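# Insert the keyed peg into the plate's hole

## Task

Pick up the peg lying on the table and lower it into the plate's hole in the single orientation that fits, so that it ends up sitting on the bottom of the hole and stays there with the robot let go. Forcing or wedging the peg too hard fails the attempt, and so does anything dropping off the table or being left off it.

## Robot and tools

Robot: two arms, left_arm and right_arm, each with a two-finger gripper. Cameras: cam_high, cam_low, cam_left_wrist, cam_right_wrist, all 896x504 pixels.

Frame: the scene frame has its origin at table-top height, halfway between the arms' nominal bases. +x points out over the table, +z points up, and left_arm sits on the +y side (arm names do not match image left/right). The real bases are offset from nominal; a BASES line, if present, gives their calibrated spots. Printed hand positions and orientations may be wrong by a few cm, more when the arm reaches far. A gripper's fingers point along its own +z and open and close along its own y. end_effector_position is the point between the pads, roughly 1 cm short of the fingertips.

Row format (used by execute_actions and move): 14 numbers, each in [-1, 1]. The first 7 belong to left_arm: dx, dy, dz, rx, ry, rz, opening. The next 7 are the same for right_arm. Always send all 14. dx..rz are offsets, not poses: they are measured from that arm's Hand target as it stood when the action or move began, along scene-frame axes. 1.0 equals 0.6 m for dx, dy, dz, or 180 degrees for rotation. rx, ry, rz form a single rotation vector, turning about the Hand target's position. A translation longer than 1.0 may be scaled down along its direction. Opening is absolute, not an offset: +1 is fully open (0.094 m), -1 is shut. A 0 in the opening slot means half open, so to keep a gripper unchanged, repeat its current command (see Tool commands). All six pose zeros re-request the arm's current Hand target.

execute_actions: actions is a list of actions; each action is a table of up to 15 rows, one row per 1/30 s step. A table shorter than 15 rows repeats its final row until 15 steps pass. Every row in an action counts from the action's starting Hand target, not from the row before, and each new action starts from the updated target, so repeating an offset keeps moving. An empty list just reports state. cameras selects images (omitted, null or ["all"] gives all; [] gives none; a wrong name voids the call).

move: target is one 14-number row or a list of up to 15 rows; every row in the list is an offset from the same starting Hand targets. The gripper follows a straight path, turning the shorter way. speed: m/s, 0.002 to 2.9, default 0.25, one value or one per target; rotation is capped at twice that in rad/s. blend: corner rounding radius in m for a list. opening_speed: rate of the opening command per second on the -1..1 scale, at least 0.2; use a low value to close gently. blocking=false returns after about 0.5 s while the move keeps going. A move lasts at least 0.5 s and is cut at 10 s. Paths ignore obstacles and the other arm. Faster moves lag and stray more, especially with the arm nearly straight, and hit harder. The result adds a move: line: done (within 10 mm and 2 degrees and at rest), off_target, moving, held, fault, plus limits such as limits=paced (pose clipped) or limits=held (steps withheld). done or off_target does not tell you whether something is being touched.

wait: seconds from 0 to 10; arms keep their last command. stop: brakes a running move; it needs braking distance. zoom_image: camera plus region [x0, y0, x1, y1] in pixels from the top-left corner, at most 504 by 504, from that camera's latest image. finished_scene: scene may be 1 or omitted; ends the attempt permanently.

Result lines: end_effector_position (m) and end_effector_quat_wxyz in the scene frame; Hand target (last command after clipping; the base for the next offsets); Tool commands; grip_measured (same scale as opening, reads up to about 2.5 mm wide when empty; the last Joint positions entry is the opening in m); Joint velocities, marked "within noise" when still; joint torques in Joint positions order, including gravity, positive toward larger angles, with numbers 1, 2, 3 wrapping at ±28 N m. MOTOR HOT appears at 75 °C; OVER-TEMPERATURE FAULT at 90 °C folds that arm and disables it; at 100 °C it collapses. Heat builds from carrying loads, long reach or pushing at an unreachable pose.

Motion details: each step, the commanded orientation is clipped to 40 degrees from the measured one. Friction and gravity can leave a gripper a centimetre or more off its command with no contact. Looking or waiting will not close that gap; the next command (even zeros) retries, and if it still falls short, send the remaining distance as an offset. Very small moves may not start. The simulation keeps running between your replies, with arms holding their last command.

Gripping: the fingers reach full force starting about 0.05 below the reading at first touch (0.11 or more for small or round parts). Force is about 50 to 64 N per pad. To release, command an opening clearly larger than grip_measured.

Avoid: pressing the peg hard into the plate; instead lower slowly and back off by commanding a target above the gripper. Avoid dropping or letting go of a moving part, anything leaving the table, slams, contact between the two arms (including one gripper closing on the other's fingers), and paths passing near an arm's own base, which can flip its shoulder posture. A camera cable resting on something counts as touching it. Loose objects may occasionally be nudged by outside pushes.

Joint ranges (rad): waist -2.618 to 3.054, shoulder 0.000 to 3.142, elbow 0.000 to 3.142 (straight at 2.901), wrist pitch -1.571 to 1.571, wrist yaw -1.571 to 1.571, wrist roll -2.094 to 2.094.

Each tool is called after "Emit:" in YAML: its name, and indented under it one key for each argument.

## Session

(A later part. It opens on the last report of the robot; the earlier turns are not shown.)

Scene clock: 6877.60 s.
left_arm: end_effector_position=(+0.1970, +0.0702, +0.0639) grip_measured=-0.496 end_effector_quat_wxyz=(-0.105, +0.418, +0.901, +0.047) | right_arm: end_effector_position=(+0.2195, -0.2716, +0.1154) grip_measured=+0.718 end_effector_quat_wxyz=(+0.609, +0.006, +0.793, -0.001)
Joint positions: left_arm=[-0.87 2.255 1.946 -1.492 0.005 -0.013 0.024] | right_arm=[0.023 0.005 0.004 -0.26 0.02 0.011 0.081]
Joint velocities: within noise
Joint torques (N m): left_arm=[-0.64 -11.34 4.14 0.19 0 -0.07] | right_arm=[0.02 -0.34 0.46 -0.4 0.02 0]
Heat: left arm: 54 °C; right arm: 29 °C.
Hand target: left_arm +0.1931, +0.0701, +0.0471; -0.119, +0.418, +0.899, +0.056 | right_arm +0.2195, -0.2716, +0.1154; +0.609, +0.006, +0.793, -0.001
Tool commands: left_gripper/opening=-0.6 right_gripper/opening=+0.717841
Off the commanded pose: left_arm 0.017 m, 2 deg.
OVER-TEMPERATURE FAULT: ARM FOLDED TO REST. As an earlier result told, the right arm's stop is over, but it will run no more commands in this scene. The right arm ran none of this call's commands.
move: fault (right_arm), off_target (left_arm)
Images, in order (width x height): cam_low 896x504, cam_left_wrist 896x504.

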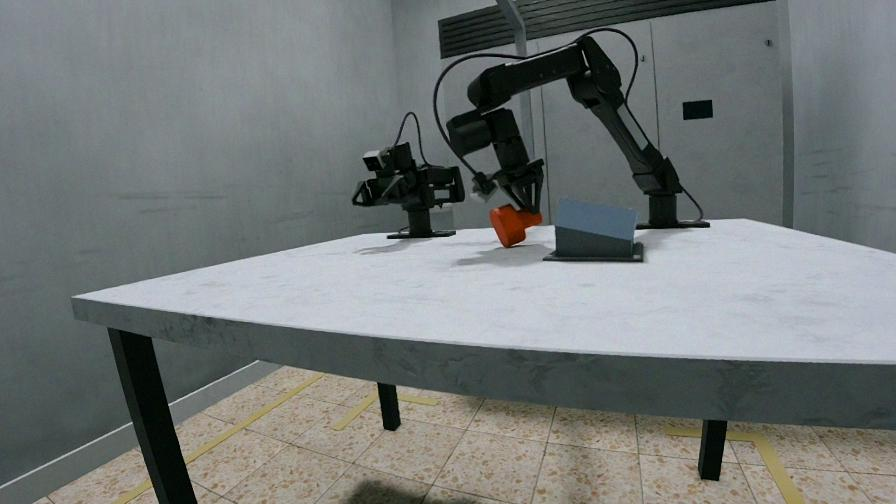

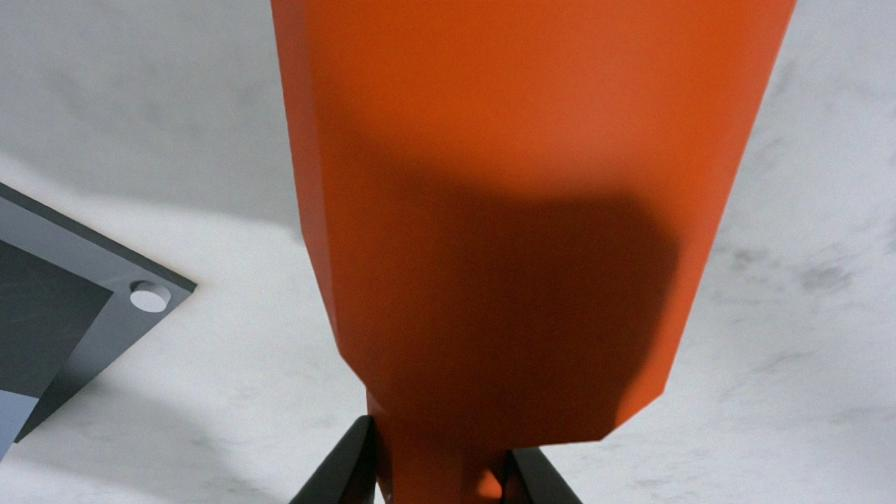

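Emit:
move:
  target: [0,0,-0.025,0,0,0,-0.6,0,0,0,0,0,0,0.45]
  speed: 0.04
  cameras: ["cam_left_wrist"]

Emit:
move:
  target: [0,0,-0.02,0,0,0,-0.6,0,0,0,0,0,0,0.45]
  speed: 0.04
  cameras: ["cam_low","cam_left_wrist"]

Emit:
zoom_image:
  camera: "cam_low"
  region: [440, 140, 600, 290]

Scene clock: 6895.97 s.
left_arm: end_effector_position=(+0.1932, +0.0749, +0.0528) grip_measured=-0.503 end_effector_quat_wxyz=(-0.114, +0.417, +0.900, +0.052) | right_arm: end_effector_position=(+0.2195, -0.2716, +0.1154) grip_measured=+0.718 end_effector_quat_wxyz=(+0.609, +0.006, +0.793, -0.001)
Joint positions: left_arm=[-0.87 2.255 1.896 -1.463 0.005 -0.013 0.023] | right_arm=[0.023 0.005 0.004 -0.26 0.02 0.011 0.081]
Joint velocities: within noise
Joint torques (N m): left_arm=[-0.62 -10.58 4.37 0.41 -0.01 -0.08] | right_arm=[0.02 -0.32 0.46 -0.4 0.01 0]
Heat: left arm: 53 °C; right arm: 29 °C.
Hand target: left_arm +0.1932, +0.0700, +0.0321; -0.118, +0.418, +0.899, +0.055 | right_arm +0.2195, -0.2716, +0.1154; +0.609, +0.006, +0.793, -0.001
Tool commands: left_gripper/opening=-0.6 right_gripper/opening=+0.717841
Off the commanded pose: left_arm 0.021 m, 1 deg.
OVER-TEMPERATURE FAULT: ARM FOLDED TO REST. As an earlier result told, the right arm's stop is over, but it will run no more commands in this scene. The right arm ran none of this call's commands.
move: fault (right_arm), off_target (left_arm)
Images, in order (width x height): cam_left_wrist 896x504.

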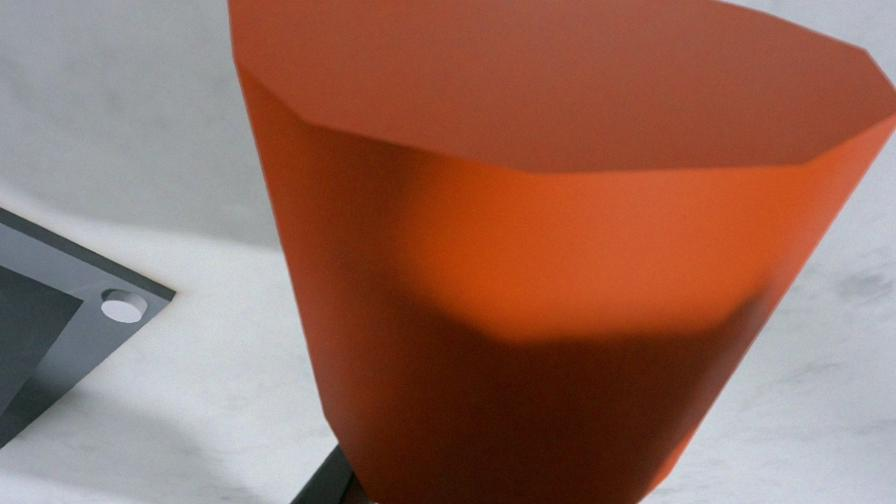

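Scene clock: 6896.67 s.
left_arm: end_effector_position=(+0.1923, +0.0760, +0.0462) grip_measured=-0.506 end_effector_quat_wxyz=(-0.115, +0.417, +0.900, +0.052) | right_arm: end_effector_position=(+0.2195, -0.2716, +0.1154) grip_measured=+0.718 end_effector_quat_wxyz=(+0.609, +0.006, +0.793, -0.001)
Joint positions: left_arm=[-0.87 2.255 1.869 -1.438 0.005 -0.014 0.023] | right_arm=[0.023 0.005 0.004 -0.26 0.02 0.011 0.081]
Joint velocities: within noise
Joint torques (N m): left_arm=[-0.64 -9.87 3.89 0.54 0 -0.06] | right_arm=[0.02 -0.32 0.46 -0.4 0.01 0]
Heat: left arm: 53 °C; right arm: 29 °C.
Hand target: left_arm +0.1932, +0.0700, +0.0201; -0.118, +0.418, +0.899, +0.055 | right_arm +0.2195, -0.2716, +0.1154; +0.609, +0.006, +0.793, -0.001
Tool commands: left_gripper/opening=-0.6 right_gripper/opening=+0.717841
Off the commanded pose: left_arm 0.027 m, 1 deg.
OVER-TEMPERATURE FAULT: ARM FOLDED TO REST. As an earlier result told, the right arm's stop is over, but it will run no more commands in this scene. The right arm ran none of this call's commands.
move: fault (right_arm), off_target (left_arm)
Images, in order (width x height): cam_low 896x504, cam_left_wrist 896x504.

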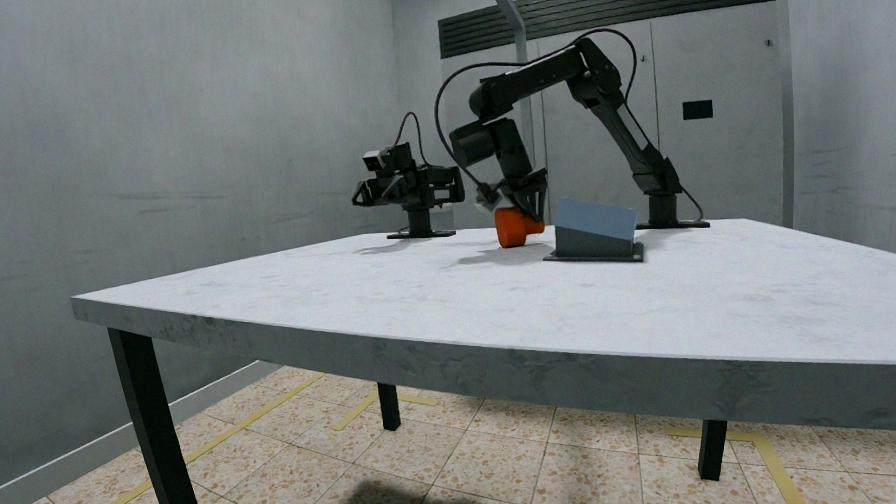

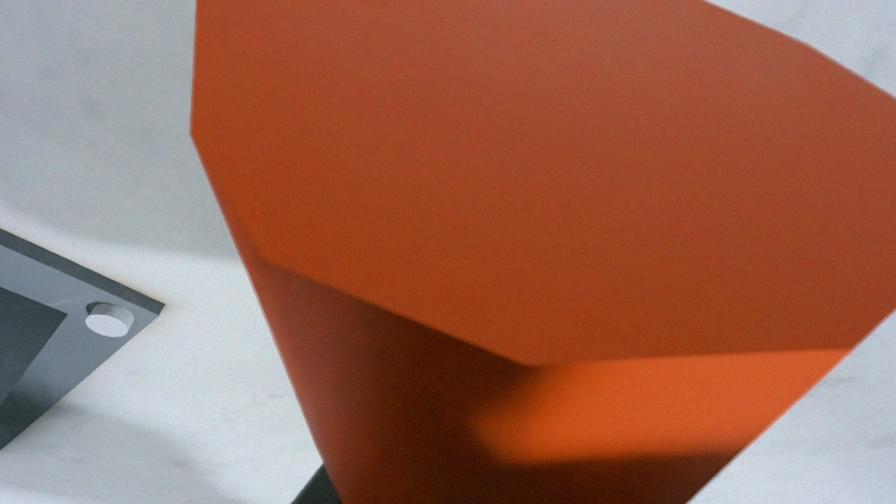

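Scaled by 3.150 from the camera's 896x504 image, which has a finer 1280x720 frame.

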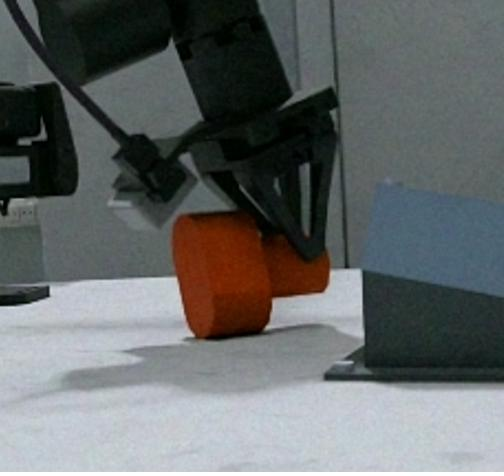

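Emit:
move:
  target:
    - [0,0,0.2,0,0,0,-0.6,0,0,0,0,0,0,0.45]
    - [0.178,-0.1833,0.3,-0.149,-0.125,0,-0.6,0,0,0,0,0,0,0.45]
    - [0.2447,-0.25,0.1667,-0.3724,-0.3126,0,-0.6,0,0,0,0,0,0,0.45]
  speed: [0.15,0.25,0.2]
  blend: [0.02,0.03,0]
  cameras: ["cam_high","cam_low","cam_left_wrist","cam_right_wrist"]

Emit:
zoom_image:
  camera: "cam_low"
  region: [370, 140, 520, 280]

Scene clock: 6935.73 s.
left_arm: end_effector_position=(+0.3351, -0.0804, +0.1220) grip_measured=-0.507 end_effector_quat_wxyz=(+0.526, +0.344, +0.738, -0.246) | right_arm: end_effector_position=(+0.2195, -0.2716, +0.1154) grip_measured=+0.718 end_effector_quat_wxyz=(+0.609, +0.006, +0.793, -0.001)
Joint positions: left_arm=[-0.85 2.068 1.203 0.533 0.01 0.002 0.023] | right_arm=[0.023 0.005 0.004 -0.26 0.02 0.011 0.081]
Joint velocities: within noise
Joint torques (N m): left_arm=[0.7 -11.54 6.26 2.42 0.09 -0.01] | right_arm=[0.02 -0.32 0.46 -0.4 0.01 0]
Heat: left arm: 55 °C; right arm: 29 °C.
Hand target: left_arm +0.3398, -0.0801, +0.1199; +0.535, +0.340, +0.731, -0.250 | right_arm +0.2195, -0.2716, +0.1154; +0.609, +0.006, +0.793, -0.001
Tool commands: left_gripper/opening=-0.6 right_gripper/opening=+0.717841
Off the commanded pose: left_arm 0.005 m, 2 deg.
OVER-TEMPERATURE FAULT: ARM FOLDED TO REST. As an earlier result told, the right arm's stop is over, but it will run no more commands in this scene. The right arm ran none of this call's commands.
elbow stopped short (left arm): the move would have taken joint 3 (elbow) straighter than the controller allows.
move: fault (right_arm)

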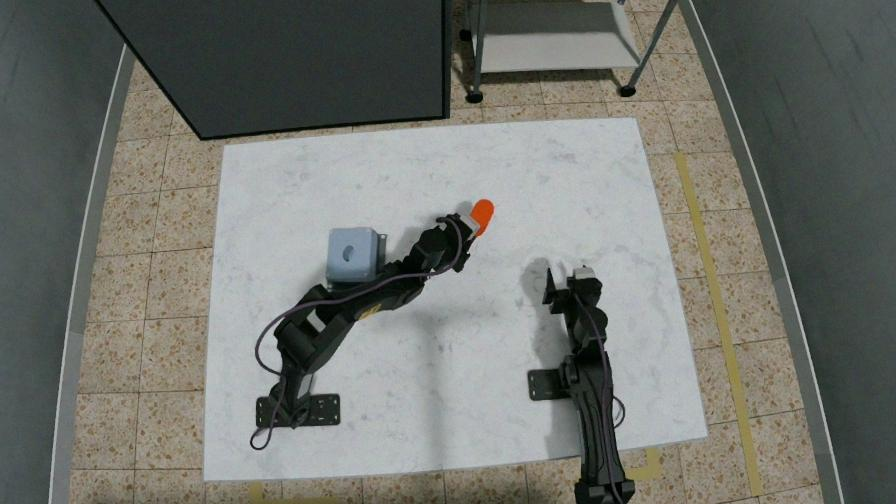

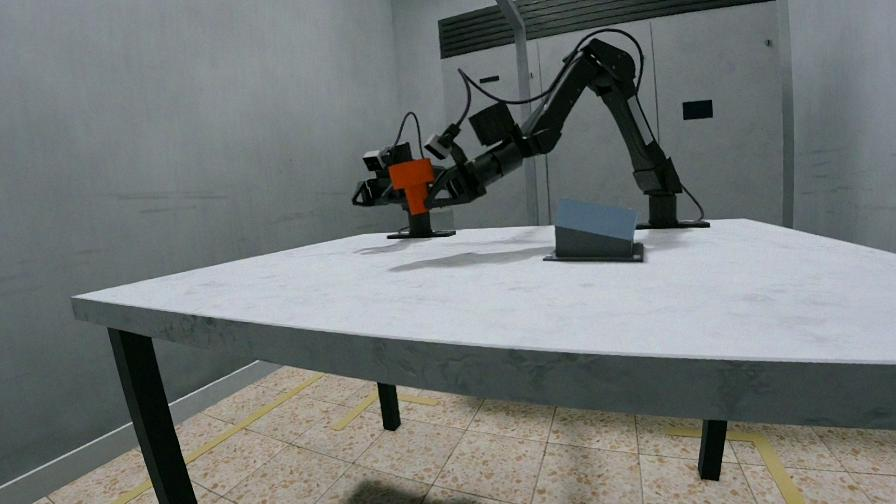

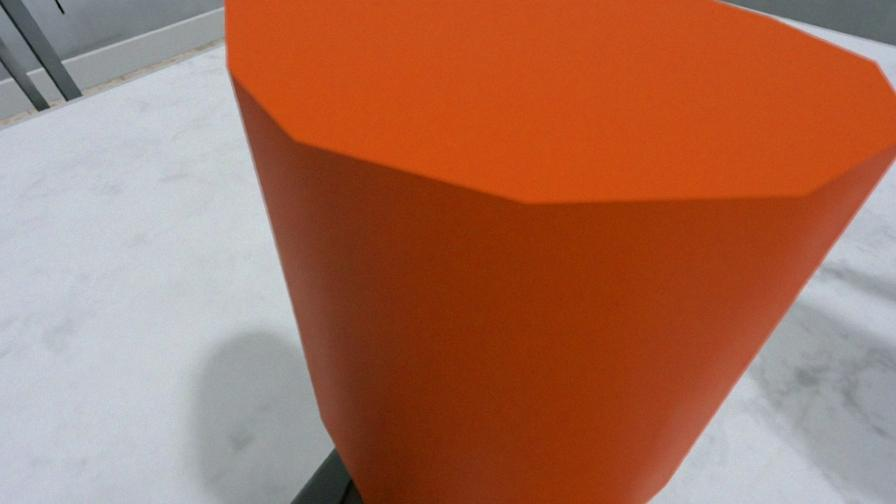

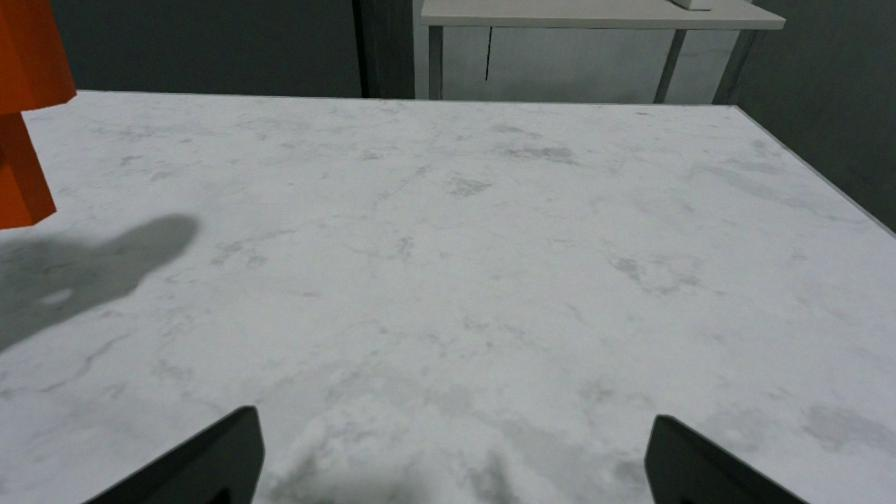

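Scaled by 3.360 from the camera's 896x504 image, which has a finer 1280x720 frame.

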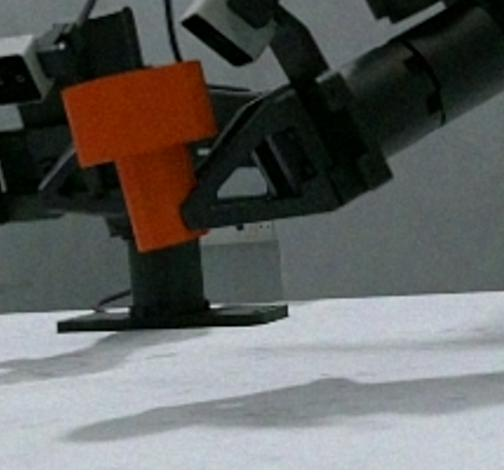

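Emit:
move:
  target:
    - [0,0,0,-0.034,-0.0286,0,-0.6,0,0,0,0,0,0,0.45]
    - [0,0,-0.1,-0.034,-0.0286,0,-0.6,0,0,0,0,0,0,0.45]
  speed: [0.1,0.08]
  cameras: ["cam_low","cam_left_wrist","cam_right_wrist"]

Emit:
zoom_image:
  camera: "cam_low"
  region: [370, 160, 520, 280]

Scene clock: 6962.70 s.
left_arm: end_effector_position=(+0.3368, -0.0825, +0.0608) grip_measured=-0.507 end_effector_quat_wxyz=(+0.576, +0.326, +0.700, -0.268) | right_arm: end_effector_position=(+0.2195, -0.2716, +0.1154) grip_measured=+0.718 end_effector_quat_wxyz=(+0.609, +0.006, +0.793, -0.001)
Joint positions: left_arm=[-0.85 2.31 1.118 0.998 0.01 0.002 0.023] | right_arm=[0.023 0.005 0.004 -0.26 0.02 0.011 0.081]
Joint velocities: within noise
Joint torques (N m): left_arm=[0.72 -12.34 5.18 2.42 0.09 -0.02] | right_arm=[0.02 -0.31 0.46 -0.4 0.02 0]
Heat: left arm: 59 °C; right arm: 29 °C.
Hand target: left_arm +0.3399, -0.0801, +0.0601; +0.585, +0.322, +0.692, -0.274 | right_arm +0.2195, -0.2716, +0.1154; +0.609, +0.006, +0.793, -0.001
Tool commands: left_gripper/opening=-0.6 right_gripper/opening=+0.717841
Off the commanded pose: left_arm 0.004 m, 2 deg.
OVER-TEMPERATURE FAULT: ARM FOLDED TO REST. As an earlier result told, the right arm's stop is over, but it will run no more commands in this scene. The right arm ran none of this call's commands.
move: fault (right_arm)
Images, in order (width x height): cam_low 896x504, cam_left_wrist 896x504, cam_right_wrist 896x504.

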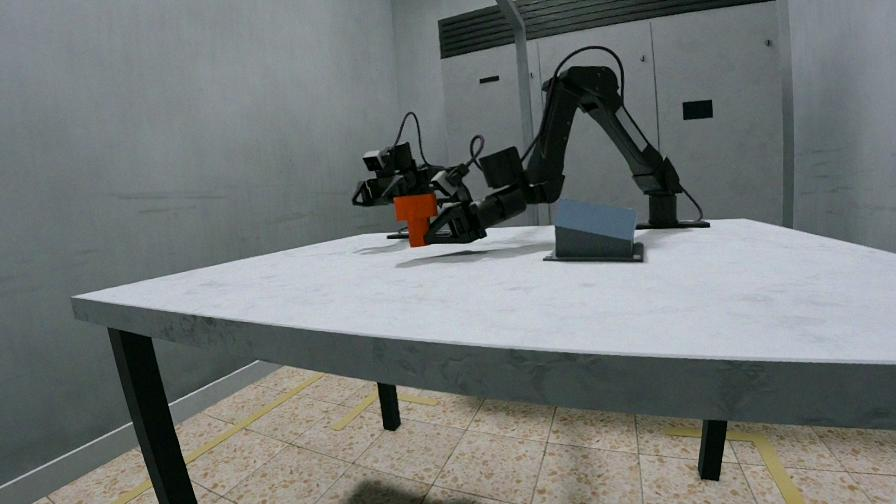

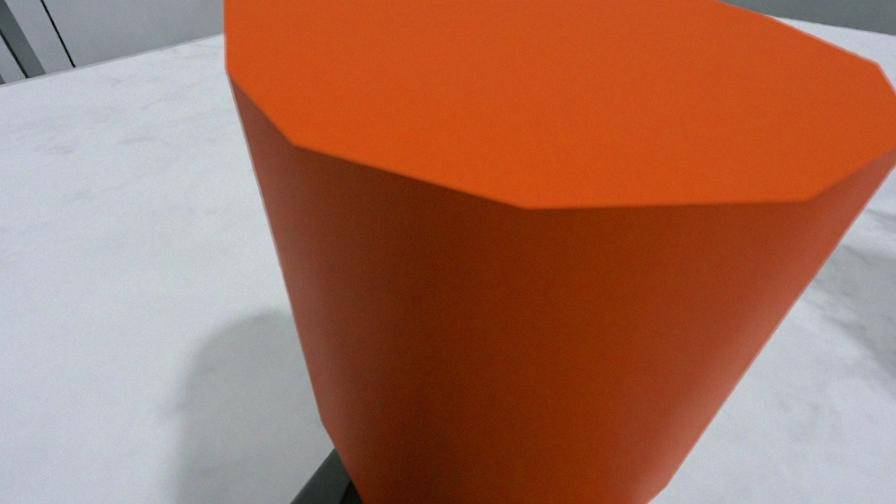

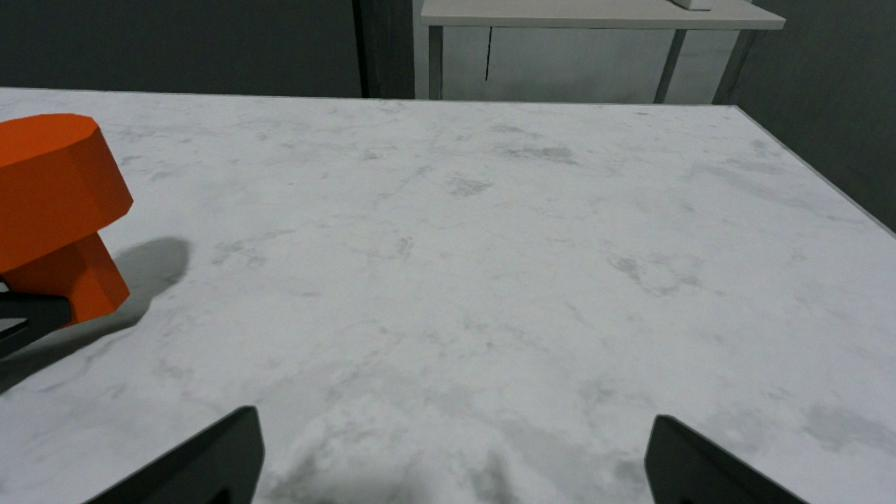

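Scaled by 3.360 from the camera's 896x504 image, which has a finer 1280x720 frame.

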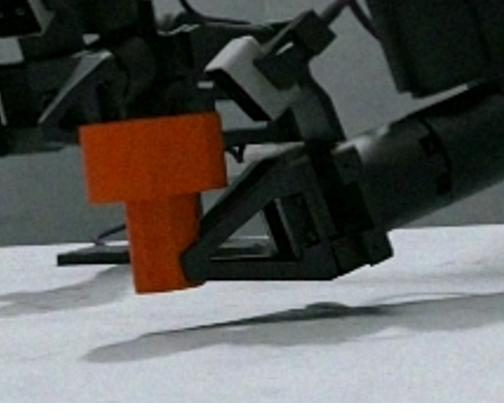

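Emit:
move:
  target: [0,0,-0.045,0,0,0,-0.6,0,0,0,0,0,0,0.45]
  speed: 0.06
  cameras: ["cam_low","cam_right_wrist"]

Emit:
zoom_image:
  camera: "cam_low"
  region: [370, 180, 520, 300]

Scene clock: 6970.47 s.
left_arm: end_effector_position=(+0.3362, -0.0821, +0.0416) grip_measured=-0.507 end_effector_quat_wxyz=(+0.584, +0.324, +0.693, -0.272) | right_arm: end_effector_position=(+0.2195, -0.2716, +0.1154) grip_measured=+0.718 end_effector_quat_wxyz=(+0.609, +0.006, +0.793, -0.001)
Joint positions: left_arm=[-0.85 2.386 1.118 1.097 0.012 0.003 0.023] | right_arm=[0.023 0.005 0.004 -0.26 0.02 0.011 0.081]
Joint velocities: within noise
Joint torques (N m): left_arm=[0.7 -11.55 5.71 2.22 0.07 -0.02] | right_arm=[0.02 -0.34 0.46 -0.4 0.02 0]
Heat: left arm: 60 °C; right arm: 29 °C.
Hand target: left_arm +0.3399, -0.0801, +0.0331; +0.585, +0.322, +0.692, -0.273 | right_arm +0.2195, -0.2716, +0.1154; +0.609, +0.006, +0.793, -0.001
Tool commands: left_gripper/opening=-0.6 right_gripper/opening=+0.717841
Off the commanded pose: left_arm 0.009 m, 0 deg.
OVER-TEMPERATURE FAULT: ARM FOLDED TO REST. As an earlier result told, the right arm's stop is over, but it will run no more commands in this scene. The right arm ran none of this call's commands.
move: fault (right_arm)
Images, in order (width x height): cam_low 896x504, cam_right_wrist 896x504.

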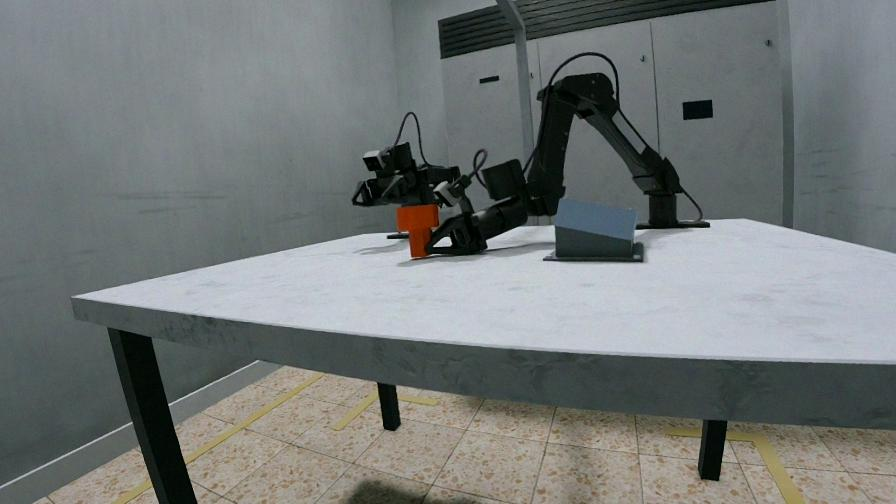

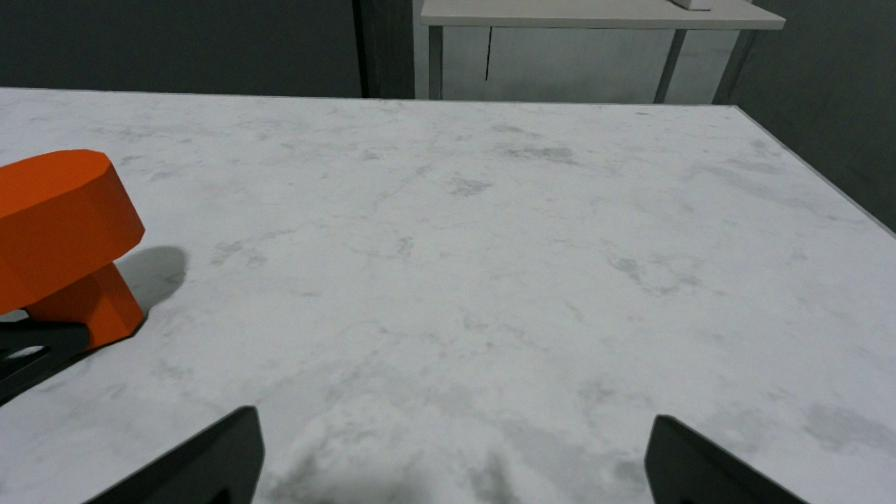

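Scaled by 3.360 from the camera's 896x504 image, which has a finer 1280x720 frame.

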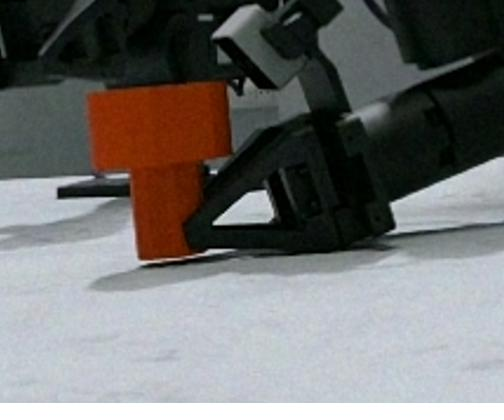

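Emit:
move:
  target: [0,0,0.0075,0,0,0,-0.1,0,0,0,0,0,0,0.45]
  speed: 0.03
  opening_speed: 0.25
  cameras: ["cam_low","cam_left_wrist","cam_right_wrist"]

Emit:
zoom_image:
  camera: "cam_low"
  region: [370, 180, 520, 300]

Scene clock: 7000.83 s.
left_arm: end_effector_position=(+0.3364, -0.0824, +0.0434) grip_measured=-0.102 end_effector_quat_wxyz=(+0.587, +0.323, +0.690, -0.274) | right_arm: end_effector_position=(+0.2195, -0.2716, +0.1154) grip_measured=+0.718 end_effector_quat_wxyz=(+0.609, +0.006, +0.793, -0.001)
Joint positions: left_arm=[-0.85 2.386 1.118 1.105 0.012 0.003 0.042] | right_arm=[0.023 0.005 0.004 -0.26 0.02 0.011 0.081]
Joint velocities: within noise
Joint torques (N m): left_arm=[0.75 -12.67 5.56 2.07 0.08 -0.02] | right_arm=[0.01 -0.32 0.46 -0.4 0.01 0]
Heat: left arm: 56 °C; right arm: 29 °C.
Hand target: left_arm +0.3399, -0.0801, +0.0375; +0.585, +0.322, +0.692, -0.273 | right_arm +0.2195, -0.2716, +0.1154; +0.609, +0.006, +0.793, -0.001
Tool commands: left_gripper/opening=-0.1 right_gripper/opening=+0.717841
Off the commanded pose: left_arm 0.007 m, 0 deg.
OVER-TEMPERATURE FAULT: ARM FOLDED TO REST. As an earlier result told, the right arm's stop is over, but it will run no more commands in this scene. The right arm ran none of this call's commands.
move: fault (right_arm)
Images, in order (width x height): cam_low 896x504, cam_left_wrist 896x504, cam_right_wrist 896x504.

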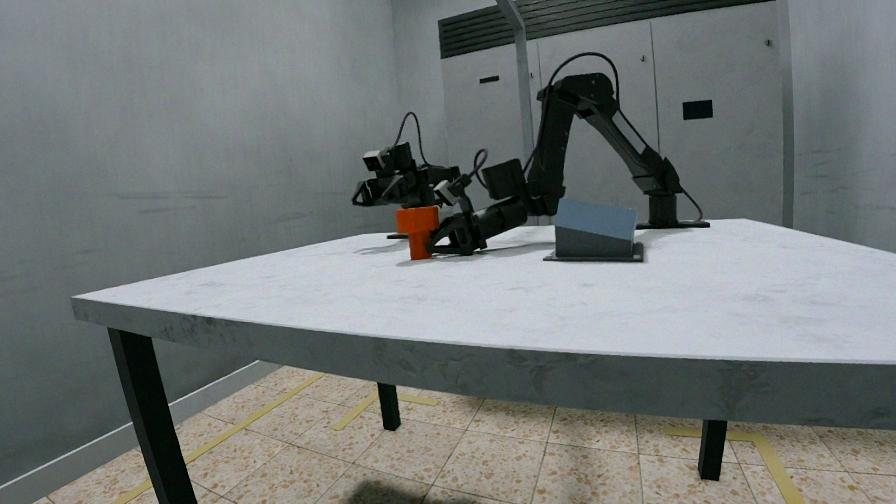

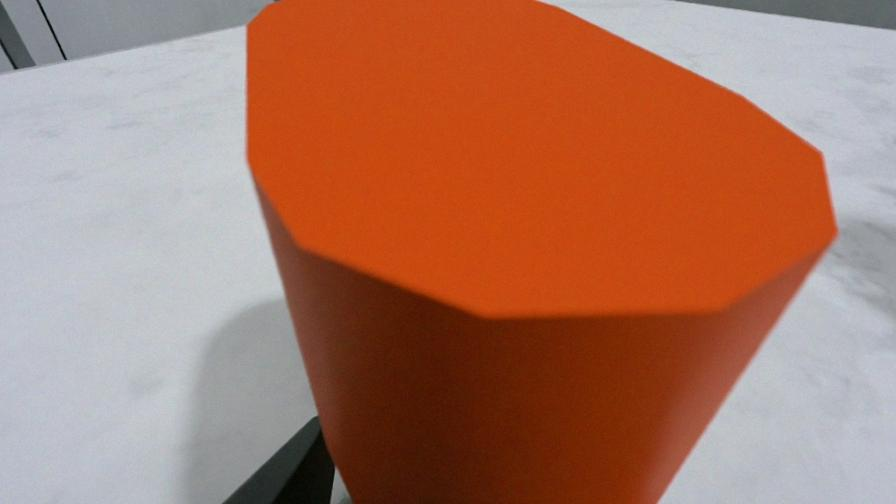

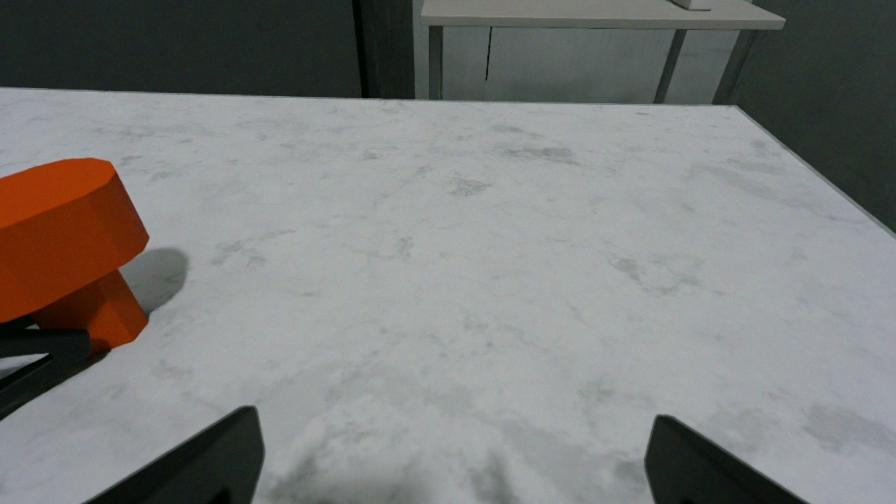

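Scaled by 3.360 from the camera's 896x504 image, which has a finer 1280x720 frame.

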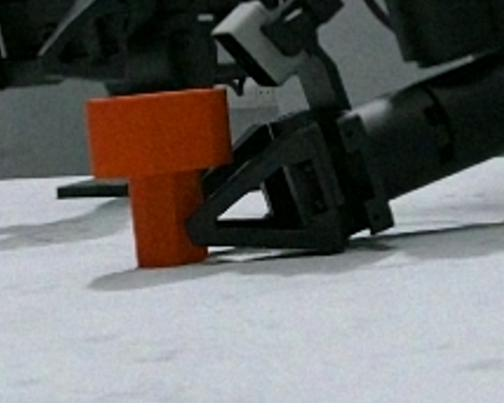

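Emit:
move:
  target:
    - [-0.075,0.0883,0.02,0,0,0,0.15,0,0,0,0,0,0,0.45]
    - [-0.0933,0.101,0.2408,0.1534,0.1282,0,0.15,0,0,0,0,0,0,0.45]
  speed: [0.08,0.15]
  opening_speed: 0.5
  cameras: ["cam_low","cam_left_wrist","cam_right_wrist","cam_high"]

Emit:
zoom_image:
  camera: "cam_low"
  region: [370, 160, 520, 280]

Scene clock: 7029.07 s.
left_arm: end_effector_position=(+0.2825, -0.0172, +0.1765) grip_measured=+0.148 end_effector_quat_wxyz=(+0.341, +0.389, +0.840, -0.162) | right_arm: end_effector_position=(+0.2195, -0.2716, +0.1154) grip_measured=+0.718 end_effector_quat_wxyz=(+0.609, +0.006, +0.793, -0.001)
Joint positions: left_arm=[-0.847 1.794 1.467 -0.469 0.012 0.003 0.054] | right_arm=[0.023 0.005 0.004 -0.26 0.02 0.011 0.081]
Joint velocities: within noise
Joint torques (N m): left_arm=[-0.14 -10.61 9.62 1.51 -0.04 0.04] | right_arm=[0.02 -0.32 0.46 -0.4 0.01 0]
Heat: left arm: 58 °C; right arm: 29 °C.
Hand target: left_arm +0.2840, -0.0194, +0.1820; +0.343, +0.391, +0.839, -0.160 | right_arm +0.2195, -0.2716, +0.1154; +0.609, +0.006, +0.793, -0.001
Tool commands: left_gripper/opening=+0.15 right_gripper/opening=+0.717841
Off the commanded pose: left_arm 0.006 m, 0 deg.
OVER-TEMPERATURE FAULT: ARM FOLDED TO REST. As an earlier result told, the right arm's stop is over, but it will run no more commands in this scene. The right arm ran none of this call's commands.
move: fault (right_arm)

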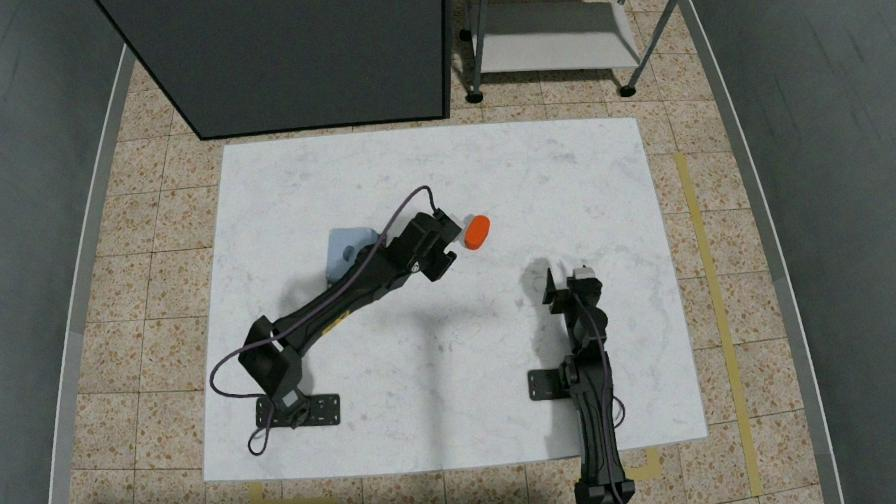

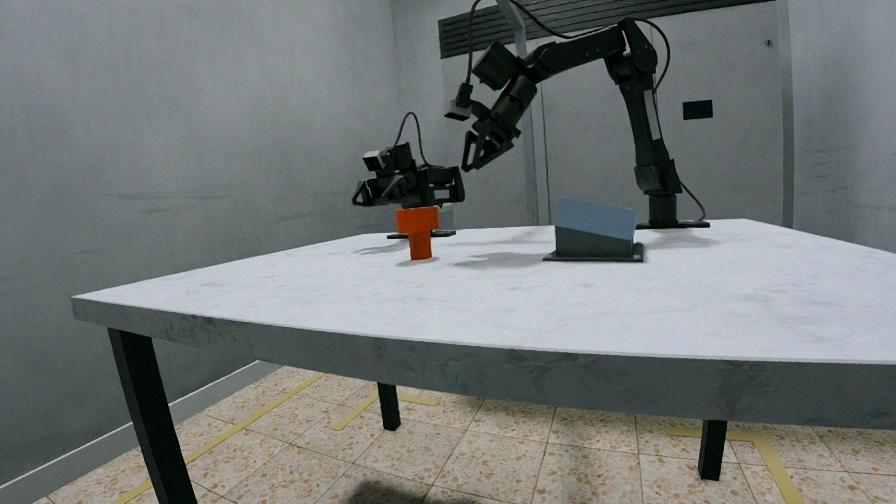

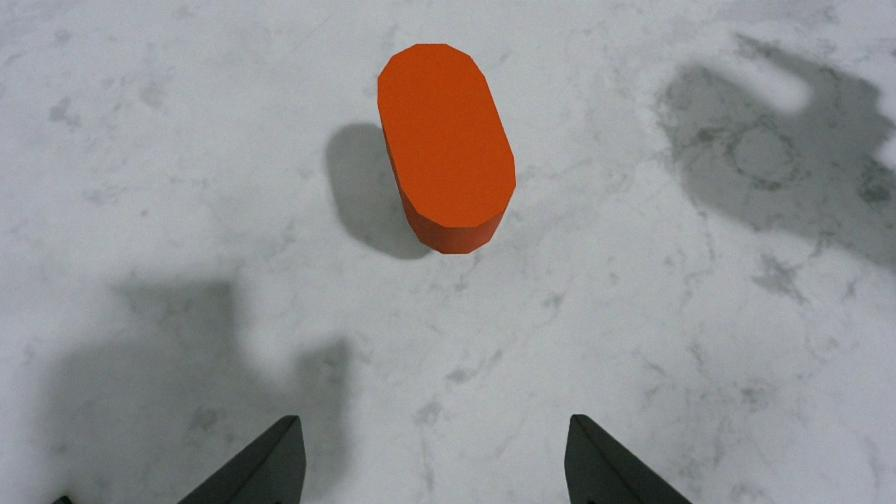

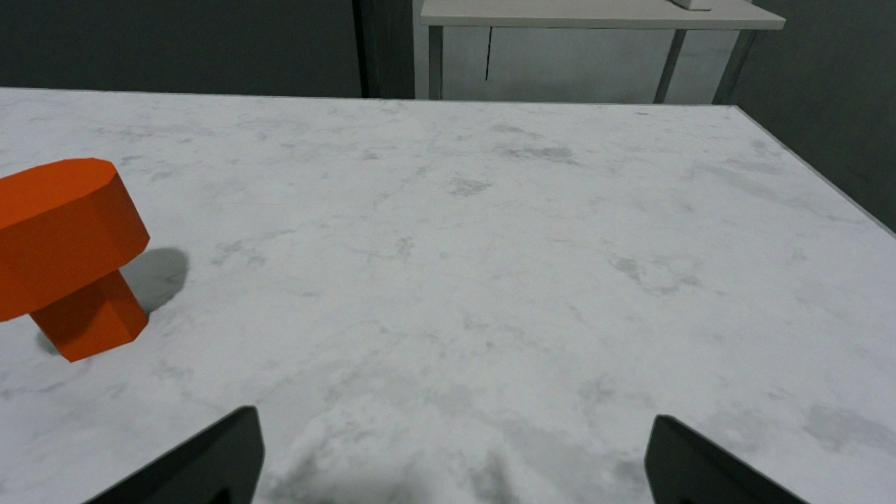

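Scaled by 3.360 from the camera's 896x504 image, which has a finer 1280x720 frame.

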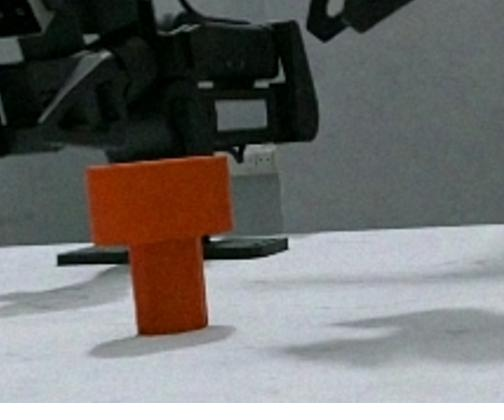

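Emit:
zoom_image:
  camera: "cam_left_wrist"
  region: [360, 30, 540, 270]

Scaled by 2.100 from the camera's 896x504 image, which has a finer 1280x720 frame.

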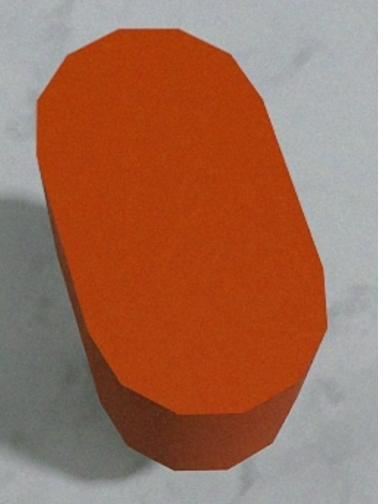

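Emit:
move:
  target: [0.0342,-0.0848,-0.0303,0,0,0.0911,0.3,0,0,0,0,0,0,0.45]
  speed: 0.12
  cameras: ["cam_low","cam_left_wrist"]

Emit:
zoom_image:
  camera: "cam_left_wrist"
  region: [290, 80, 650, 440]

Scene clock: 7130.43 s.
left_arm: end_effector_position=(+0.3034, -0.0666, +0.1701) grip_measured=+0.298 end_effector_quat_wxyz=(+0.367, +0.268, +0.883, -0.119) | right_arm: end_effector_position=(+0.2195, -0.2716, +0.1154) grip_measured=+0.718 end_effector_quat_wxyz=(+0.609, +0.006, +0.793, -0.001)
Joint positions: left_arm=[-0.963 2.017 1.736 -0.532 -0.258 -0.281 0.061] | right_arm=[0.023 0.005 0.004 -0.26 0.02 0.011 0.081]
Joint velocities: within noise
Joint torques (N m): left_arm=[-0.5 -10.89 9.78 1.45 -0.23 -0.08] | right_arm=[0.02 -0.32 0.46 -0.4 0.02 0]
Heat: left arm: 59 °C; right arm: 29 °C.
Hand target: left_arm +0.3045, -0.0703, +0.1637; +0.362, +0.267, +0.886, -0.109 | right_arm +0.2195, -0.2716, +0.1154; +0.609, +0.006, +0.793, -0.001
Tool commands: left_gripper/opening=+0.3 right_gripper/opening=+0.717841
Off the commanded pose: left_arm 0.007 m, 1 deg.
OVER-TEMPERATURE FAULT: ARM FOLDED TO REST. As an earlier result told, the right arm's stop is over, but it will run no more commands in this scene. The right arm ran none of this call's commands.
move: fault (right_arm)
Images, in order (width x height): cam_low 896x504, cam_left_wrist 896x504.

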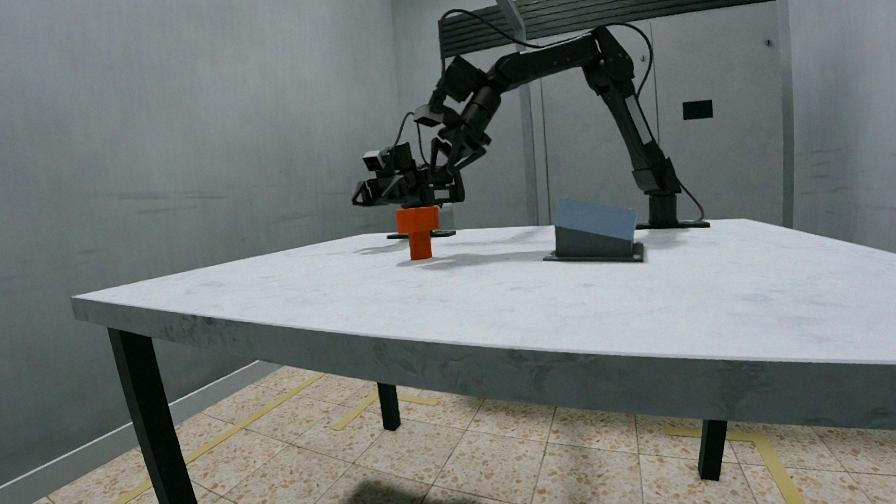

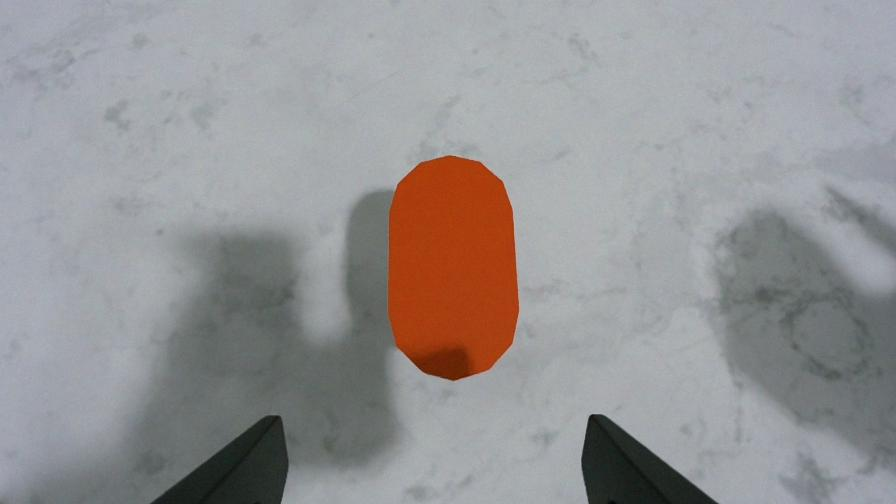

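Scaled by 1.400 from the camera's 896x504 image, which has a finer 1280x720 frame.

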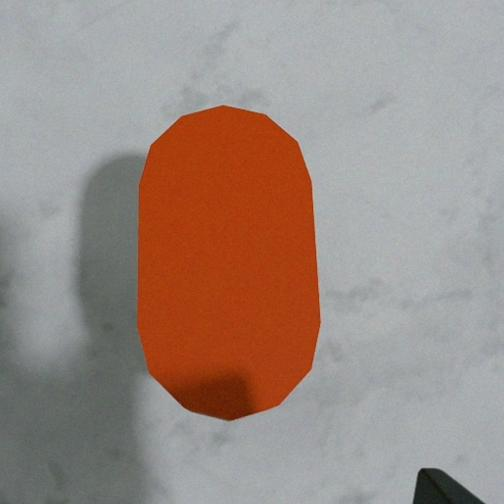

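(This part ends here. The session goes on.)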